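# Hold a stand-up pouch open by its two lips

## Task

Take the upright stand-up pouch by the two loose flaps above its zip seal, one flap per gripper (never both flaps in the same gripper), each flap deep between that gripper's pads and above the seal; pull the flaps' free edges apart by at least a thumb's width at the grip points, and end with the pouch standing on its base on the table, its top lowered by less than a thumb's width, while both grippers keep holding the flaps apart.

## Robot and tools

Robot: two 6-joint arms with parallel grippers, left_arm and right_arm. left_arm's base sits near y = +0.32 m, right_arm's near y = -0.33 m. Scene frame: origin at table-top height midway between the bases, +x out over the table, +y toward left_arm, +z up, metres. Arm names do not match image sides.

Joint order for every arm, in rows and result lists: waist, shoulder, elbow, wrist pitch, wrist yaw, wrist roll. Stated ranges in radians: waist -2.618 to 3.054, shoulder 0.000 to 3.142, elbow 0.000 to 3.142, wrist pitch -1.571 to 1.571, wrist yaw -1.571 to 1.571, wrist roll -2.094 to 2.094. True ends may differ by up to 0.059 rad; a target more than 0.059 rad beyond a stated end (and further out than the current angle) gets the call refused. "joint sent to its limit" means a joint was clipped at its real end.

Row format (shared by execute_actions and move): one flat list of 14 numbers covering both arms, even if only one moves: left_arm's 6 absolute joint angles in radians, then its gripper opening, then right_arm's 6 angles and opening. Angles are absolute joint targets, not offsets. Opening runs -1 (closed) to +1 (fully open); except near the ends it sets where grip_measured should read. Pads meet near -0.94; each mm of object width adds about 0.0208. Sending 0 is a real command, so to leave a gripper alone resend its current command (see Tool commands). To keep a grip, keep sending the closing number.

execute_actions(actions, cameras): actions is a list of actions; each action is a table of 1 to 15 rows, one row per 1/30 s step, the last row held to fill 15 steps (0.5 s). Empty list just returns state and images. Each joint target is kept within a fixed lead of the measured angle (waist 0.202, shoulder 0.258, elbow 0.238, wrist pitch 0.573, wrist yaw and roll 0.522 rad), and a step that would move a gripper more than 100 mm is scaled back, so big jumps need several actions. Result also lists joint positions at some steps; HELD marks withheld parts.

move(target, speed, blend, opening_speed, blocking, cameras): target is one 14-number row or up to 15 rows differing only in joint angles; all joints travel together to those absolute angles. speed is rad/s for the joint with the longest travel, 0.01 to 2 (default 0.5), one value or one per target. blend (rad) rounds intermediate corners. opening_speed (at least 0.2 per second on the -1..+1 scale) ramps the gripper; otherwise the opening is sent at once. Paths last at least 0.5 s, over 10 s total they stop short. blocking=false returns after about 0.5 s while it continues; execute_actions is refused until it ends (use wait or stop); a new move replaces the running one. The move line reports done, off_target (at rest, a joint over 0.035 rad off), moving, held or fault, plus the worst joint per arm and limits=held if steps were withheld. Done does not mean no contact. Moves do not avoid obstacles or the other arm.

wait(seconds 0 to 10): lets time pass with last commands held; a running move continues. stop(): brakes a running move. zoom_image(camera, region [x0,y0,x1,y1] pixels, at most 504x504) enlarges part of the latest image. Cameras: cam_head_left, cam_head_right, cam_high, cam_low, cam_left_wrist, cam_right_wrist, each 896x504. read_manual gives only licence text. finished_scene(scene) ends the scene irreversibly; call it only when the goal holds steadily. Replying with no tool call ends everything.

Results: end_effector_position (m, scene frame) is the point between pads about 1 cm behind the fingertips; end_effector_quat_wxyz its orientation. Fingers point along the gripper's +z and close along its y. Printed positions can be off, more at long reach. Joint positions and Joint velocities have one block per arm, the last entry being finger gap in metres (0.093 fully open; stops at 0 and only shows the true gap when nothing blocks the fingers). grip_measured barely reveals contact and may read up to 0.02 high. Joint targets shows what joints are currently driven toward; resend it to hold still. Joint torques include arm weight, have offsets and noise; joints 1 to 3 wrap sign beyond ±28 N m. "joint command not followed" means the clearance check altered targets; it does not keep the grippers apart. MOTOR HOT appears at 75 °C; at 90 °C that arm folds and idles for the rest of the scene; at 100 °C it drops. Holding loads, long reach, or pushing at an unreachable pose heats motors, even while you think. Thinking time lets the simulation run.

Cautions: avoid dropping or knocking the pouch off the table, hard impacts, strong pushes and arm-to-arm collisions (these can fail the scene). The bar and plate behind the bases can stand up to 3 cm above the table with no warning on contact. Objects may occasionally be nudged by outside disturbances. Friction and gravity can leave joints short of or past targets.

Each tool is called after "Emit:" as a command line: name --argument value for each argument, lists and objects as JSON in quotes; but a table of rows of numbers goes row by row, as --pt "numbers of a row", without its own name.

## Session

Emit:
execute_actions --actions '[]'

Scene clock: 0.00 s.
left_arm: end_effector_position=(+0.3569, +0.4257, +0.1095) grip_measured=+1.000 end_effector_quat_wxyz=(+0.271, -0.482, +0.833, -0.013) | right_arm: end_effector_position=(+0.4019, -0.0978, +0.3204) grip_measured=+1.000 end_effector_quat_wxyz=(+0.438, +0.031, +0.888, +0.133)
Joint names: [waist, shoulder, elbow, wrist pitch, wrist yaw, wrist roll]
Joint positions: left_arm=[0.176 1.512 1.042 -0.572 -0.165 -0.796 0.093] | right_arm=[0.632 1.635 1.715 -0.753 0.294 0.558 0.093]
Joint velocities: left_arm=[-0.002 -0.007 0.007 -0.022 -0.007 -0.051 0] | right_arm=[-0.007 0.002 0.002 -0.007 -0.037 -0.007 0]
Joint torques (N m): no reading
Heat: left arm: 32 °C; right arm: 30 °C.
Joint targets: left_arm=[0.174 1.507 1.050 -0.572 -0.162 -0.797] | right_arm=[0.631 1.632 1.721 -0.753 0.295 0.557]
Tool commands: left_gripper/opening=+1.0 right_gripper/opening=+1.0

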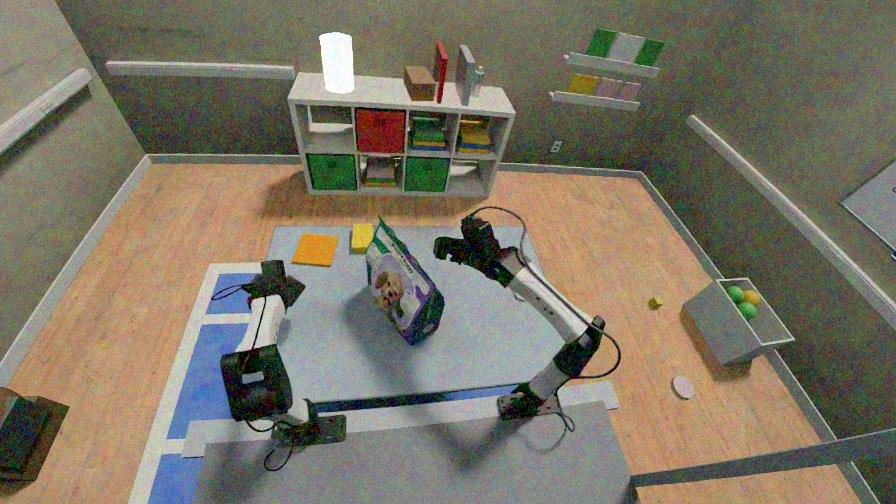

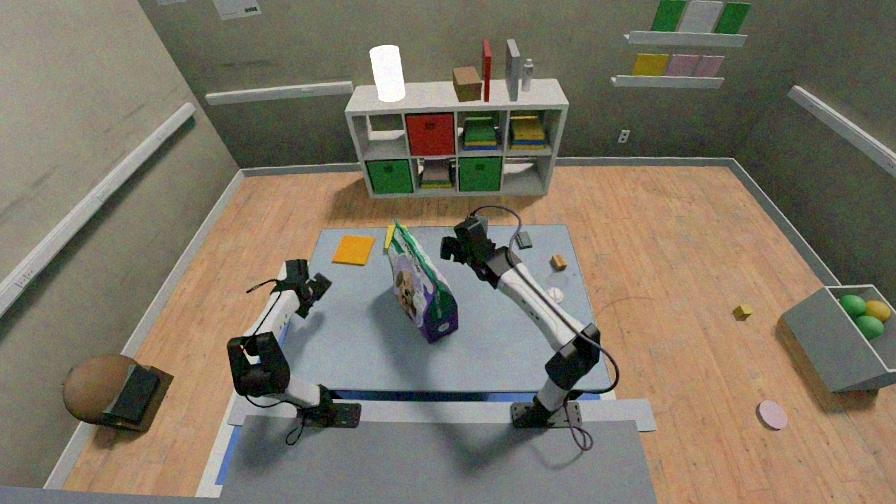

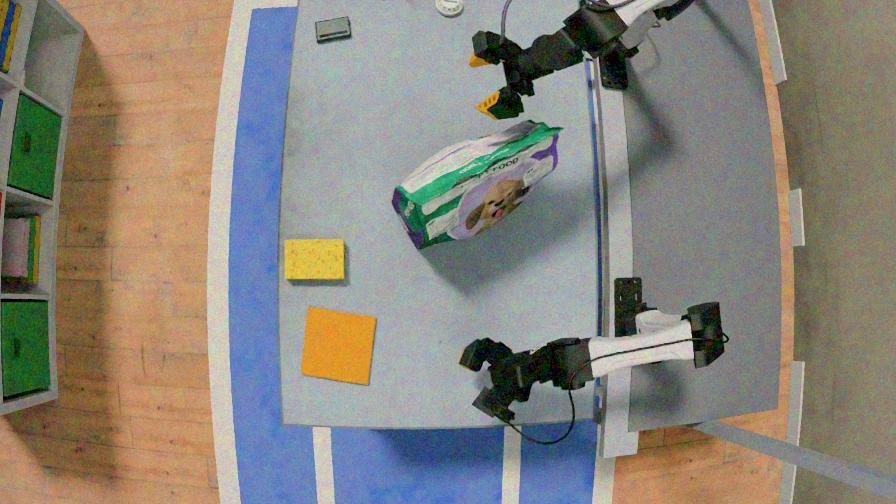

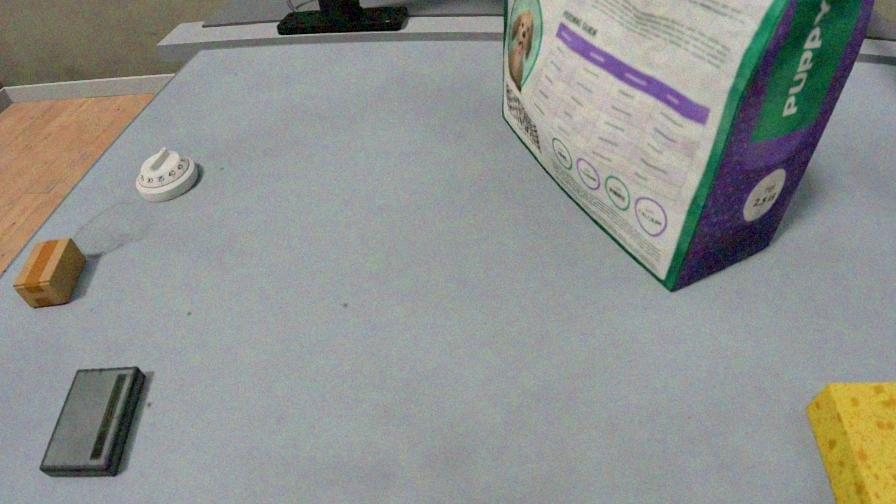

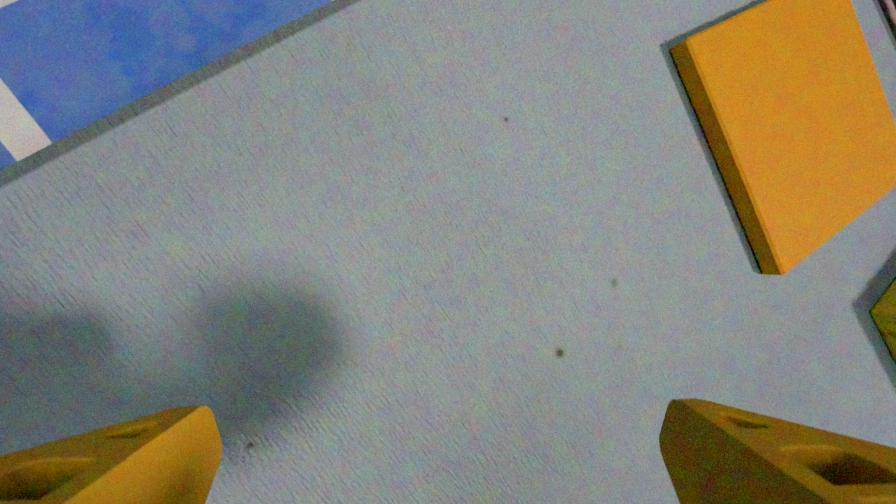

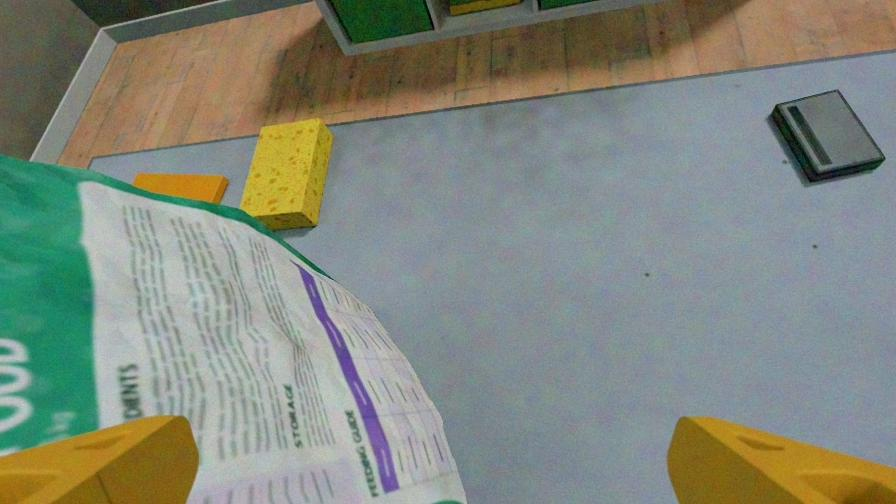

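Emit:
zoom_image --camera "cam_high" --region '[370, 100, 590, 260]'

Emit:
zoom_image --camera "cam_head_left" --region '[340, 200, 480, 350]'

Emit:
zoom_image --camera "cam_head_right" --region '[360, 200, 500, 350]'

Emit:
zoom_image --camera "cam_low" --region '[440, 0, 896, 300]'

Scaled by 2.291 from the camera's 896x504 image, which has a finer 1280x720 frame.

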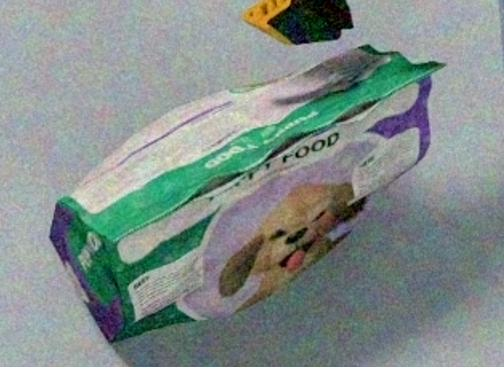

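Scaled by 3.360 from the camera's 896x504 image, which has a finer 1280x720 frame.

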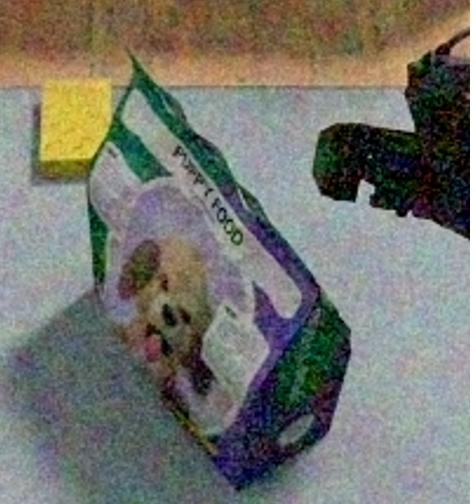

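Scaled by 3.360 from the camera's 896x504 image, which has a finer 1280x720 frame.

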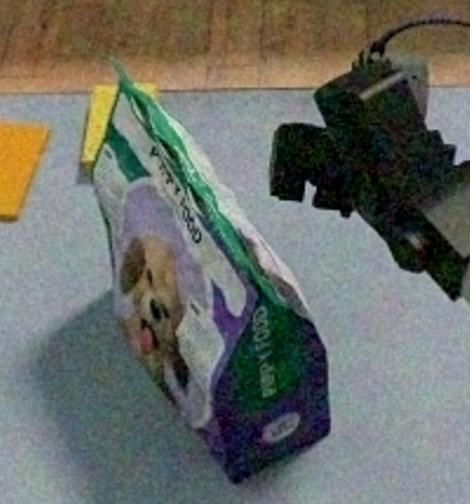

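Scaled by 1.105 from the camera's 896x504 image, which has a finer 1280x720 frame.

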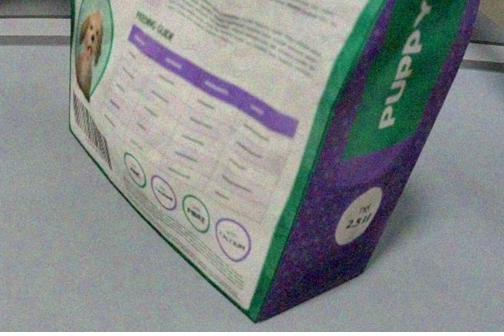

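Emit:
move --pt "0.0 1.5 1.9 -1.3 0 0 1 0.632 1.561 1.996 -1.293 0.365 0.392 1" --pt "-0.473 1.631 2.092 -1.335 0.399 0.4 1 1.0 1.561 1.996 -1.293 0.365 0.392 1" --blend 0.1 --speed 0.7

Scene clock: 55.60 s.
left_arm: end_effector_position=(+0.3050, +0.1109, +0.3673) grip_measured=+1.000 end_effector_quat_wxyz=(+0.341, +0.435, +0.809, -0.200) | right_arm: end_effector_position=(+0.2507, -0.0517, +0.3580) grip_measured=+1.000 end_effector_quat_wxyz=(+0.372, -0.214, +0.899, +0.084)
Joint names: [waist, shoulder, elbow, wrist pitch, wrist yaw, wrist roll]
Joint positions: left_arm=[-0.472 1.616 2.068 -1.323 0.392 0.395 0.093] | right_arm=[0.999 1.572 1.974 -1.284 0.361 0.401 0.093]
Joint velocities: left_arm=[0.007 -0.002 -0.017 -0.007 -0.037 -0.051 0] | right_arm=[-0.002 -0.002 -0.007 -0.037 -0.022 -0.037 0]
Joint torques (N m): left_arm=[0.54 -3.36 7.98 1.44 0.36 0.07] | right_arm=[0.17 -6.6 7.24 1.8 0.25 -0.2]
Heat: left arm: 38 °C; right arm: 37 °C.
Joint targets: left_arm=[-0.473 1.631 2.092 -1.335 0.399 0.400] | right_arm=[1.000 1.561 1.996 -1.293 0.365 0.392]
move: done
camera_calibration:
cam_left_wrist: T_world_to_cam=[[-0.851719, -0.521998, 0.0457492, 0.297934], [-0.501542, 0.786818, -0.359684, 0.236872], [0.151758, -0.329294, -0.931952, 0.415512], [0, 0, 0, 1]] pos_world=[0.3095, 0.105971, 0.458806]
cam_right_wrist: T_world_to_cam=[[0.446463, -0.893968, 0.0386316, -0.174334], [-0.840323, -0.433724, -0.325177, 0.34376], [0.307453, 0.112717, -0.944864, 0.350363], [0, 0, 0, 1]] pos_world=[0.258983, -0.0462441, 0.449563]

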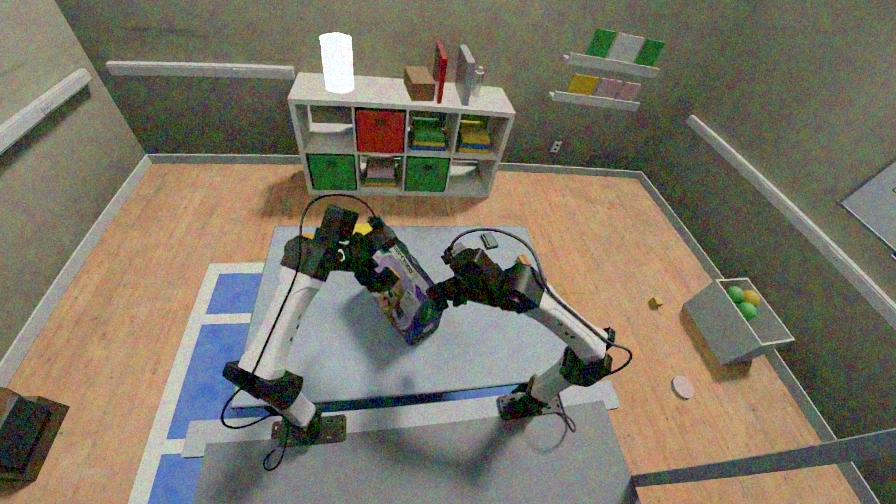

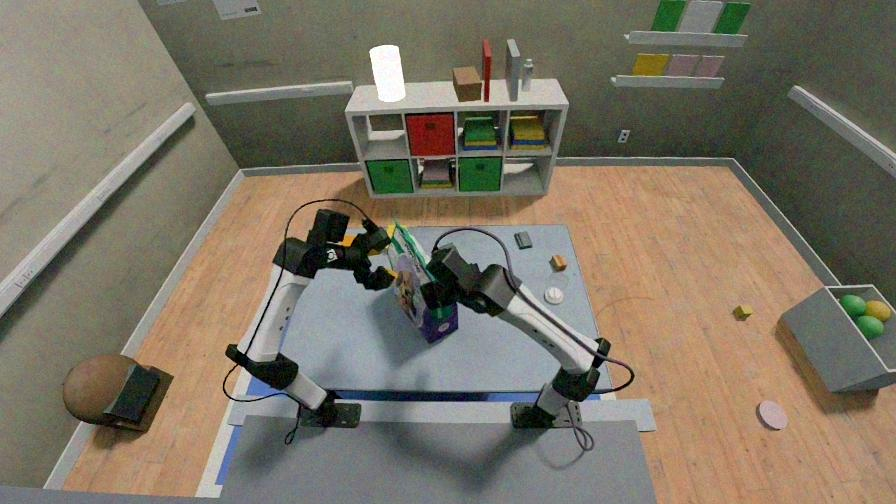

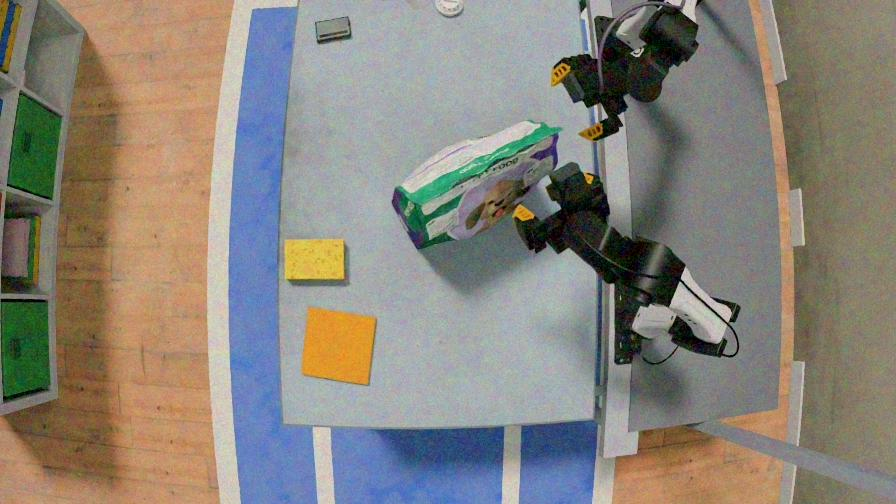

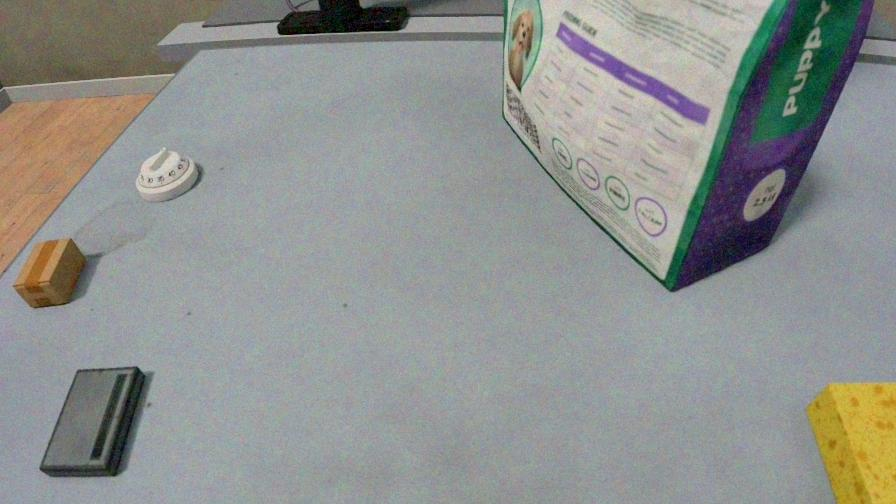

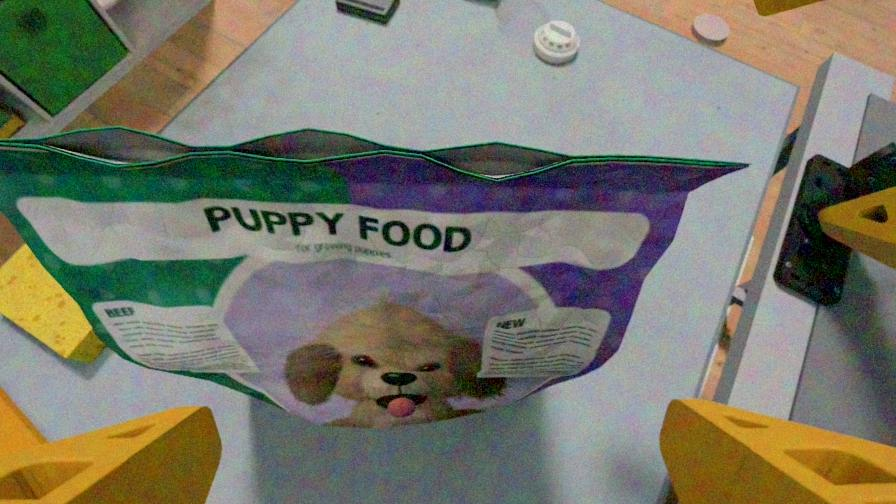

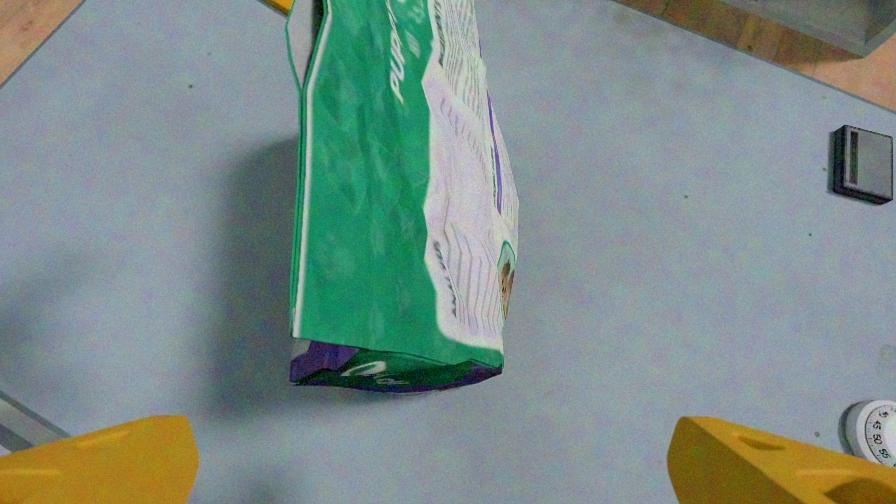

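Emit:
zoom_image --camera "cam_left_wrist" --region '[0, 90, 400, 260]'

Emit:
zoom_image --camera "cam_left_wrist" --region '[360, 90, 760, 260]'

Emit:
zoom_image --camera "cam_right_wrist" --region '[240, 0, 540, 400]'

Emit:
zoom_image --camera "cam_high" --region '[370, 100, 590, 260]'

Scaled by 1.260 from the camera's 896x504 image, which has a finer 1280x720 frame.

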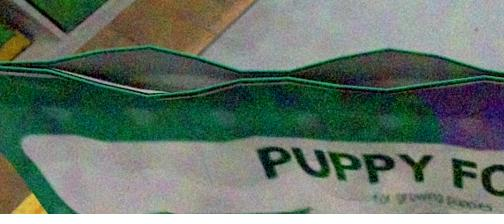

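Scaled by 1.260 from the camera's 896x504 image, which has a finer 1280x720 frame.

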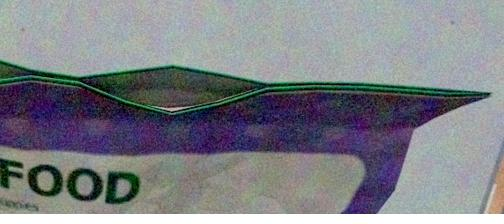

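Scaled by 1.260 from the camera's 896x504 image, which has a finer 1280x720 frame.

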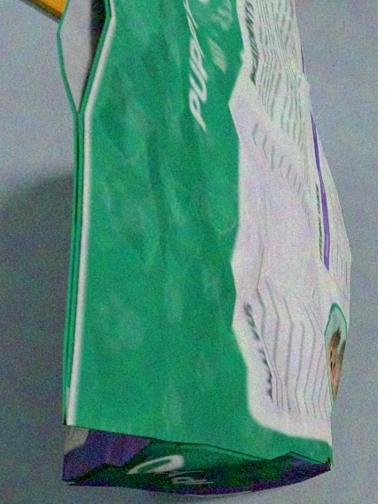

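Scaled by 2.291 from the camera's 896x504 image, which has a finer 1280x720 frame.

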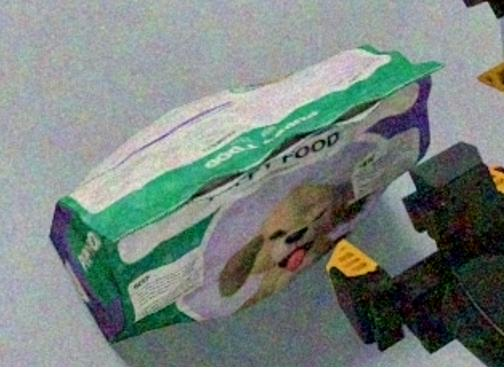

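Emit:
move --target '[-0.473,1.631,2.092,-1.335,0.399,0.4,-0.2,0.922,1.828,2.352,-1.3475,0.269,0.28,-0.52]'

Emit:
zoom_image --camera "cam_right_wrist" --region '[240, 150, 640, 504]'

Emit:
zoom_image --camera "cam_left_wrist" --region '[250, 50, 750, 300]'

Scene clock: 108.73 s.
left_arm: end_effector_position=(+0.3046, +0.1109, +0.3672) grip_measured=-0.198 end_effector_quat_wxyz=(+0.340, +0.435, +0.809, -0.200) | right_arm: end_effector_position=(+0.2938, -0.0147, +0.3778) grip_measured=-0.518 end_effector_quat_wxyz=(+0.378, -0.242, +0.888, +0.101)
Joint names: [waist, shoulder, elbow, wrist pitch, wrist yaw, wrist roll]
Joint positions: left_arm=[-0.472 1.616 2.069 -1.325 0.393 0.395 0.036] | right_arm=[0.928 1.817 2.33 -1.338 0.274 0.291 0.02]
Joint velocities: left_arm=[0.017 0.007 -0.002 -0.037 0.037 0.007 -0.001] | right_arm=[0.007 -0.002 -0.017 0.037 -0.11 0.007 0]
Joint torques (N m): left_arm=[0.59 -3.43 7.87 1.47 0.36 0.07] | right_arm=[-0.54 -6.48 6.83 1.89 0.11 -0.2]
Heat: left arm: 39 °C; right arm: 38 °C.
Joint targets: left_arm=[-0.473 1.631 2.092 -1.335 0.399 0.400] | right_arm=[0.922 1.828 2.352 -1.347 0.269 0.280]
move: done
camera_calibration:
cam_left_wrist: T_world_to_cam=[[-0.852216, -0.52112, 0.046499, 0.297422], [-0.501123, 0.787501, -0.358773, 0.236066], [0.150346, -0.329054, -0.932266, 0.415992], [0, 0, 0, 1]] pos_world=[0.309224, 0.105974, 0.45868]
cam_right_wrist: T_world_to_cam=[[0.503249, -0.863511, 0.0329943, -0.175453], [-0.805023, -0.482358, -0.345354, 0.398994], [0.314132, 0.147238, -0.937892, 0.347625], [0, 0, 0, 1]] pos_world=[0.300295, -0.0102314, 0.469618]

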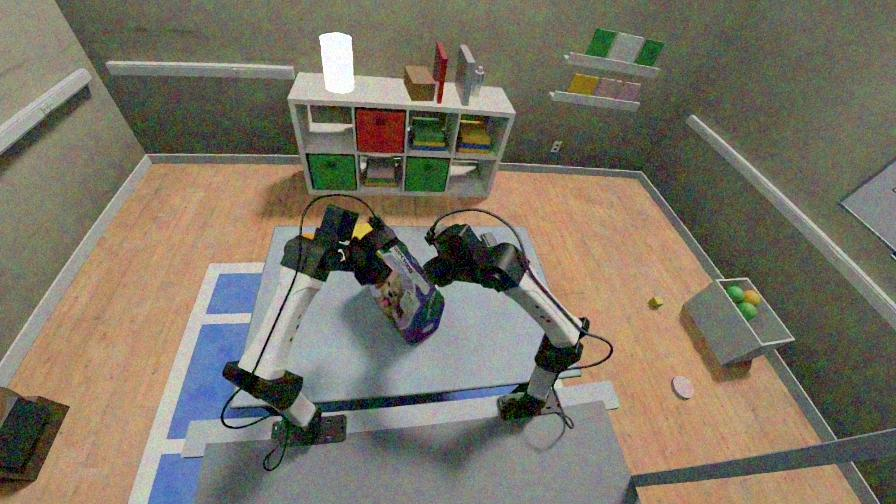

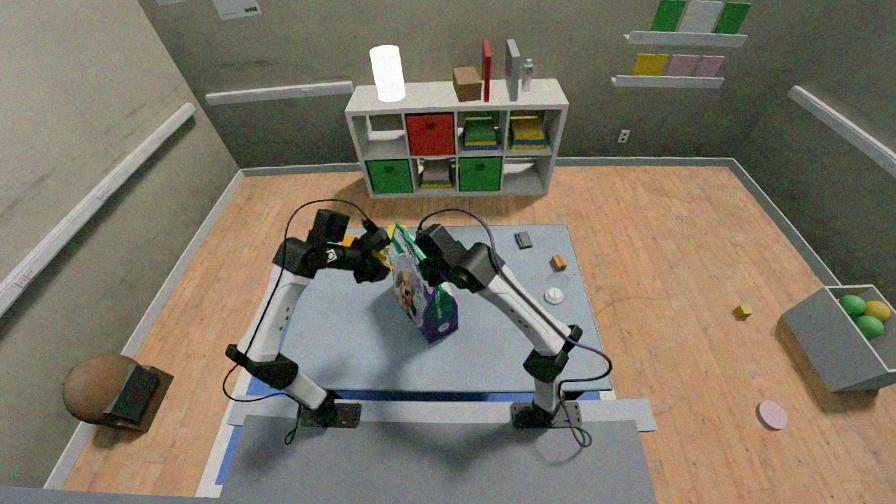

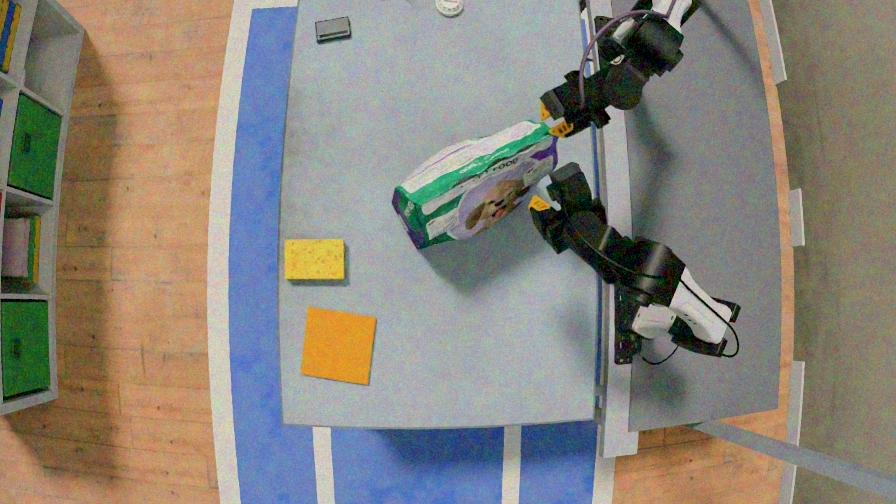

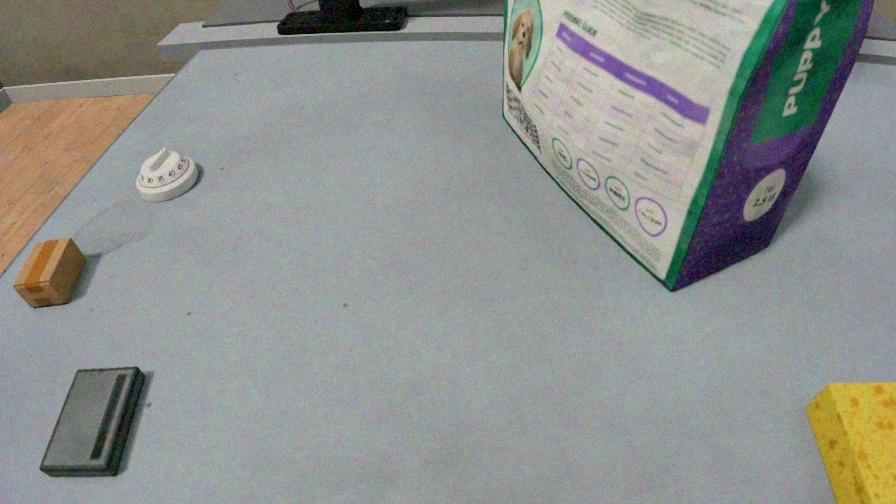

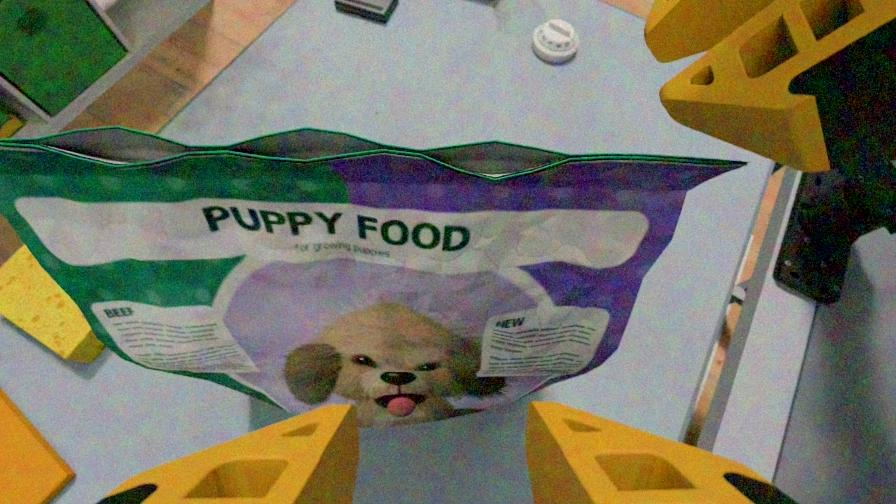

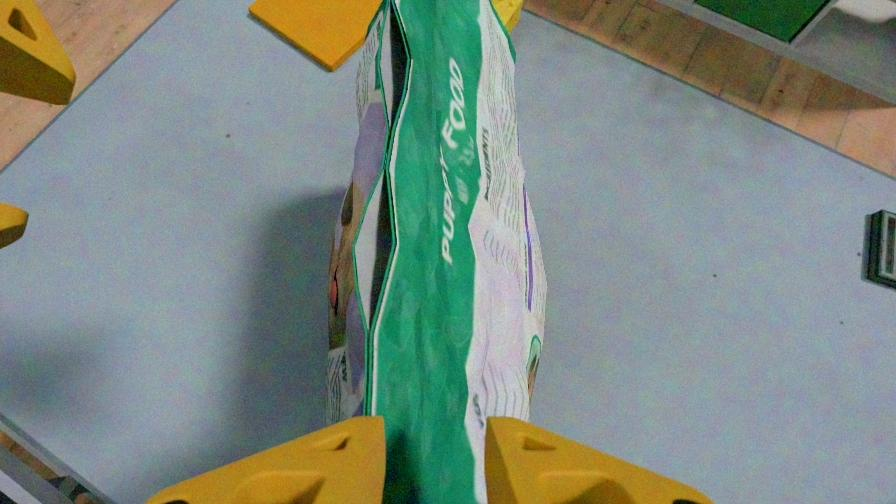

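Scaled by 1.260 from the camera's 896x504 image, which has a finer 1280x720 frame.

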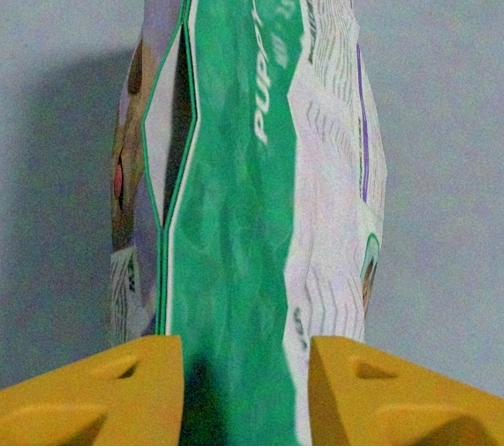

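Scaled by 1.008 from the camera's 896x504 image, which has a finer 1280x720 frame.

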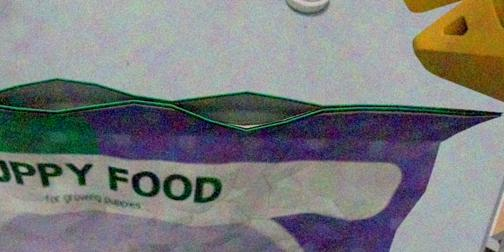

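Emit:
move --target '[-0.473,1.631,2.092,-1.335,0.399,0.4,-0.2,0.904,1.9006,2.3474,-1.267,0.2574,0.265,-0.52]' --cameras '["cam_left_wrist","cam_right_wrist"]'

Emit:
zoom_image --camera "cam_right_wrist" --region '[240, 150, 640, 504]'

Emit:
zoom_image --camera "cam_left_wrist" --region '[350, 50, 750, 300]'

Scene clock: 122.90 s.
left_arm: end_effector_position=(+0.3046, +0.1110, +0.3671) grip_measured=-0.198 end_effector_quat_wxyz=(+0.340, +0.435, +0.809, -0.200) | right_arm: end_effector_position=(+0.3164, +0.0048, +0.3557) grip_measured=-0.518 end_effector_quat_wxyz=(+0.372, -0.245, +0.890, +0.096)
Joint names: [waist, shoulder, elbow, wrist pitch, wrist yaw, wrist roll]
Joint positions: left_arm=[-0.472 1.616 2.069 -1.325 0.393 0.395 0.036] | right_arm=[0.911 1.894 2.332 -1.278 0.263 0.275 0.02]
Joint velocities: left_arm=[-0.012 -0.022 0.002 0.037 -0.037 0.037 0] | right_arm=[-0.017 0.002 0.002 0.037 -0.081 0.022 0]
Joint torques (N m): left_arm=[0.53 -3.51 7.92 1.46 0.32 0.08] | right_arm=[-0.5 -7.69 6.58 2.09 0.08 -0.21]
Heat: left arm: 40 °C; right arm: 37 °C.
Joint targets: left_arm=[-0.473 1.631 2.092 -1.335 0.399 0.400] | right_arm=[0.904 1.901 2.348 -1.267 0.257 0.265]
move: done
camera_calibration:
cam_left_wrist: T_world_to_cam=[[-0.852204, -0.521121, 0.0467055, 0.297309], [-0.501241, 0.787564, -0.35847, 0.235912], [0.150023, -0.328901, -0.932372, 0.416077], [0, 0, 0, 1]] pos_world=[0.309195, 0.105987, 0.45862]
cam_right_wrist: T_world_to_cam=[[0.505074, -0.862075, 0.041546, -0.17277], [-0.807731, -0.489099, -0.329169, 0.414039], [0.304089, 0.132697, -0.943357, 0.322071], [0, 0, 0, 1]] pos_world=[0.323756, 0.0108269, 0.447295]
Images, in order (width x height): cam_left_wrist 896x504, cam_right_wrist 896x504.

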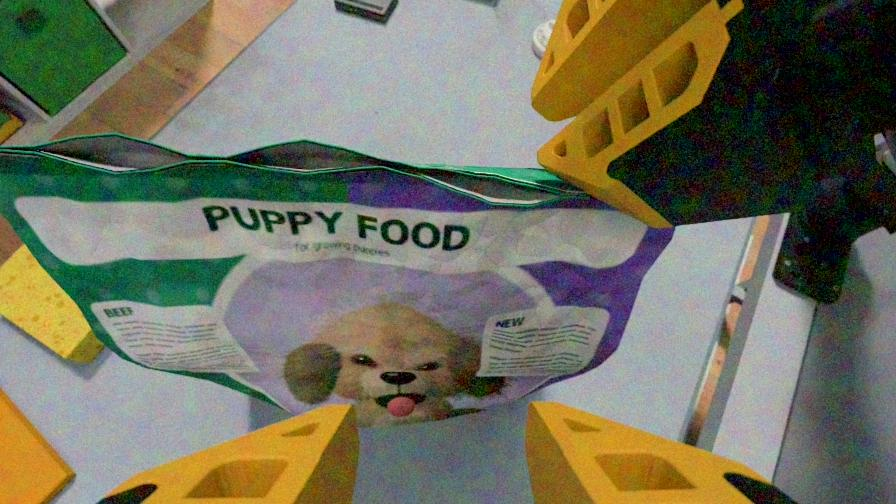

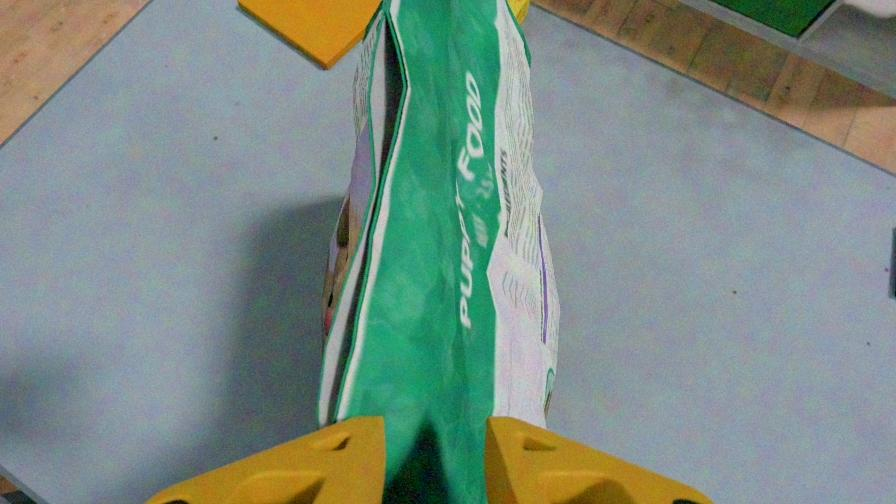

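Scaled by 1.260 from the camera's 896x504 image, which has a finer 1280x720 frame.

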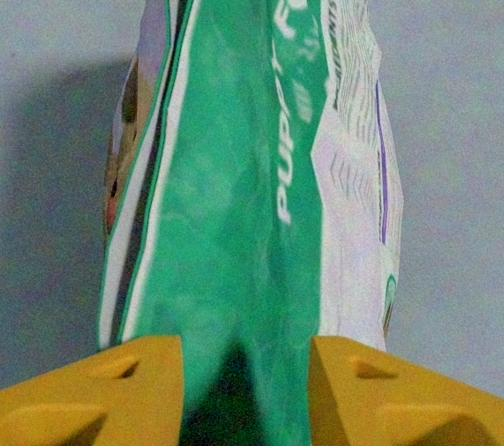

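Scaled by 1.260 from the camera's 896x504 image, which has a finer 1280x720 frame.

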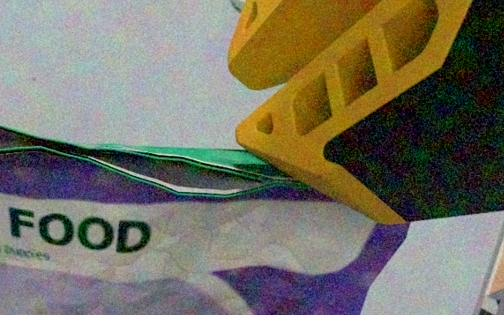

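Emit:
move --pt "-0.473 1.631 2.092 -1.335 0.399 0.4 -0.2 0.922 1.828 2.352 -1.3475 0.269 0.28 -0.52" --pt "-0.473 1.631 2.092 -1.335 0.399 0.4 -0.2 0.882 2.104 2.689 -1.4006 0.242 0.25 -0.52" --cameras '["cam_left_wrist","cam_right_wrist"]'

Emit:
zoom_image --camera "cam_right_wrist" --region '[240, 150, 640, 504]'

Emit:
zoom_image --camera "cam_left_wrist" --region '[350, 50, 750, 300]'

Scene clock: 136.40 s.
left_arm: end_effector_position=(+0.3046, +0.1110, +0.3671) grip_measured=-0.198 end_effector_quat_wxyz=(+0.340, +0.435, +0.809, -0.200) | right_arm: end_effector_position=(+0.3398, +0.0217, +0.3636) grip_measured=-0.518 end_effector_quat_wxyz=(+0.379, -0.242, +0.888, +0.102)
Joint names: [waist, shoulder, elbow, wrist pitch, wrist yaw, wrist roll]
Joint positions: left_arm=[-0.472 1.616 2.069 -1.325 0.393 0.395 0.036] | right_arm=[0.889 2.092 2.668 -1.391 0.247 0.26 0.02]
Joint velocities: left_arm=[0.007 -0.007 -0.012 -0.007 -0.022 0.037 0] | right_arm=[-0.012 -0.002 0.007 -0.022 -0.037 -0.007 0.001]
Joint torques (N m): left_arm=[0.64 -3.51 7.8 1.46 0.33 0.06] | right_arm=[-0.42 -8.38 6.54 1.85 0.05 -0.25]
Heat: left arm: 40 °C; right arm: 38 °C.
Joint targets: left_arm=[-0.473 1.631 2.092 -1.335 0.399 0.400] | right_arm=[0.882 2.104 2.689 -1.401 0.242 0.250]
move: done
camera_calibration:
cam_left_wrist: T_world_to_cam=[[-0.852204, -0.521121, 0.0467055, 0.297309], [-0.501241, 0.787564, -0.35847, 0.235912], [0.150023, -0.328901, -0.932372, 0.416077], [0, 0, 0, 1]] pos_world=[0.309195, 0.105987, 0.45862]
cam_right_wrist: T_world_to_cam=[[0.503877, -0.863177, 0.0321508, -0.166515], [-0.804336, -0.482448, -0.346825, 0.448964], [0.314883, 0.148897, -0.937378, 0.313993], [0, 0, 0, 1]] pos_world=[0.34615, 0.0261173, 0.455396]
Images, in order (width x height): cam_left_wrist 896x504, cam_right_wrist 896x504.

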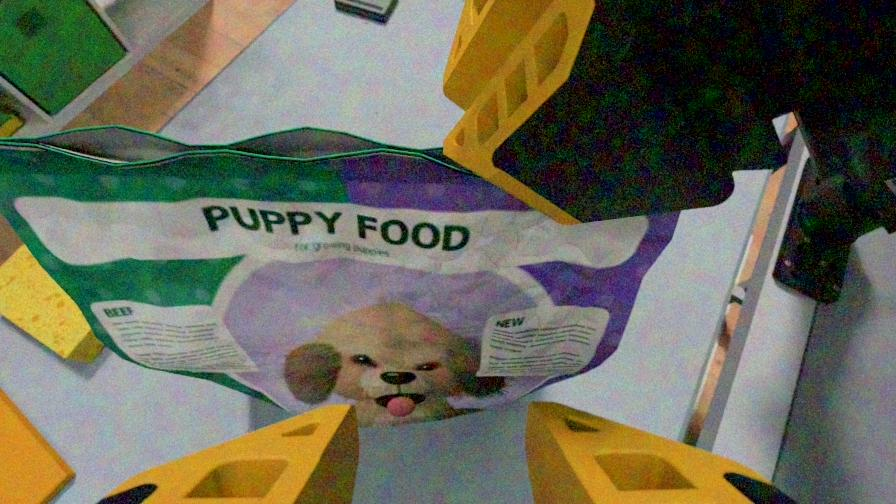

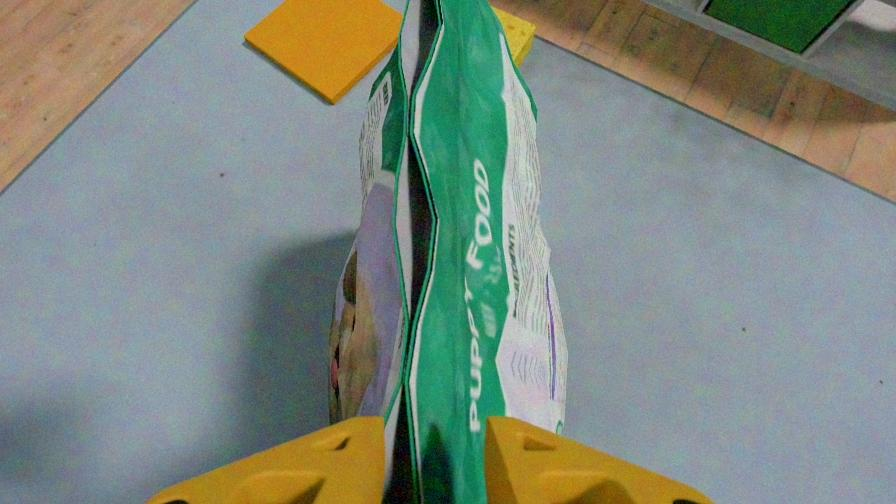

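Scaled by 1.260 from the camera's 896x504 image, which has a finer 1280x720 frame.

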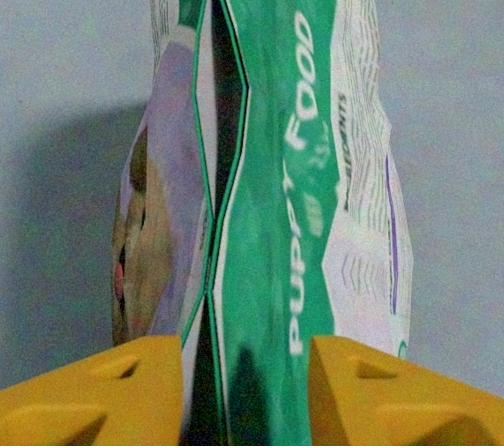

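Scaled by 1.260 from the camera's 896x504 image, which has a finer 1280x720 frame.

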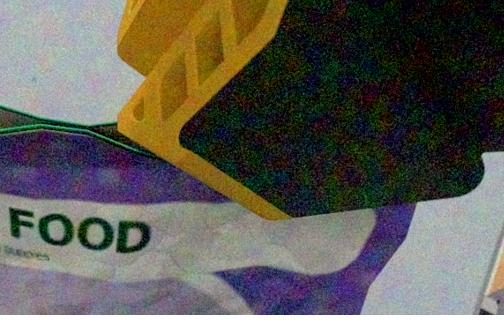

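Emit:
move --pt "-0.473 1.631 2.092 -1.335 0.399 0.4 -0.2 0.873 2.0743 2.6366 -1.378 0.238 0.246 -0.52" --cameras '["cam_left_wrist","cam_right_wrist"]'

Emit:
zoom_image --camera "cam_right_wrist" --region '[300, 300, 600, 504]'

Emit:
zoom_image --camera "cam_left_wrist" --region '[350, 50, 750, 300]'

Scene clock: 150.93 s.
left_arm: end_effector_position=(+0.3046, +0.1110, +0.3671) grip_measured=-0.198 end_effector_quat_wxyz=(+0.340, +0.435, +0.809, -0.200) | right_arm: end_effector_position=(+0.3430, +0.0197, +0.3574) grip_measured=-0.518 end_effector_quat_wxyz=(+0.372, -0.242, +0.891, +0.097)
Joint names: [waist, shoulder, elbow, wrist pitch, wrist yaw, wrist roll]
Joint positions: left_arm=[-0.472 1.616 2.069 -1.325 0.393 0.395 0.036] | right_arm=[0.88 2.092 2.648 -1.388 0.243 0.256 0.02]
Joint velocities: left_arm=[0.002 -0.002 0.012 -0.022 -0.022 -0.037 -0.001] | right_arm=[0.007 0.002 0.007 -0.037 -0.022 0.022 -0.001]
Joint torques (N m): left_arm=[0.5 -3.43 7.95 1.5 0.34 0.05] | right_arm=[-0.55 -11.08 3.93 2.11 0.08 -0.19]
Heat: left arm: 40 °C; right arm: 38 °C.
Joint targets: left_arm=[-0.473 1.631 2.092 -1.335 0.399 0.400] | right_arm=[0.873 2.074 2.637 -1.378 0.238 0.246]
move: done
camera_calibration:
cam_left_wrist: T_world_to_cam=[[-0.852204, -0.521121, 0.0467055, 0.297309], [-0.501241, 0.787564, -0.35847, 0.235912], [0.150023, -0.328901, -0.932372, 0.416077], [0, 0, 0, 1]] pos_world=[0.309195, 0.105987, 0.45862]
cam_right_wrist: T_world_to_cam=[[0.501316, -0.864418, 0.0382588, -0.170936], [-0.809836, -0.484314, -0.331067, 0.444703], [0.304709, 0.134986, -0.942831, 0.313227], [0, 0, 0, 1]] pos_world=[0.350387, 0.0253349, 0.449086]
Images, in order (width x height): cam_left_wrist 896x504, cam_right_wrist 896x504.

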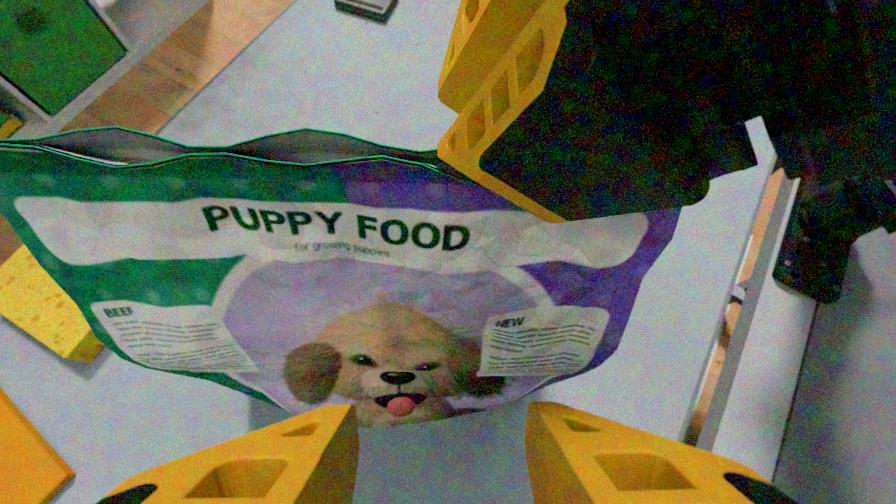

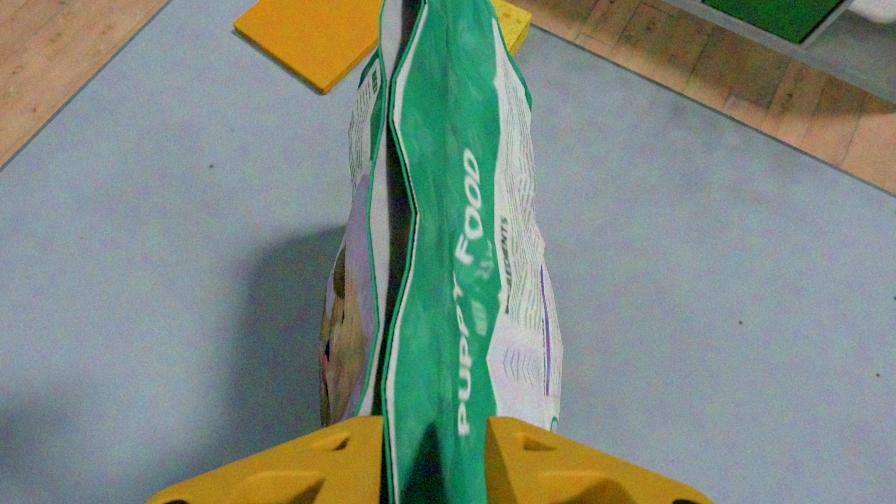

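Scaled by 1.680 from the camera's 896x504 image, which has a finer 1280x720 frame.

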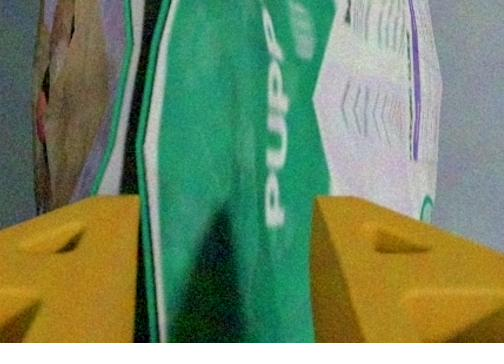

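Scaled by 1.260 from the camera's 896x504 image, which has a finer 1280x720 frame.

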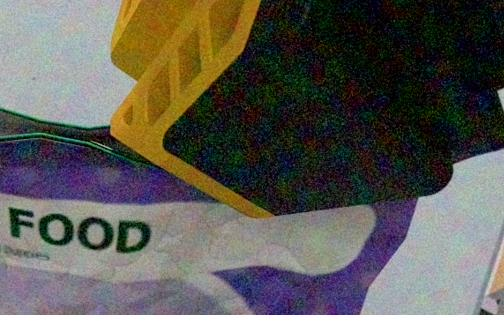

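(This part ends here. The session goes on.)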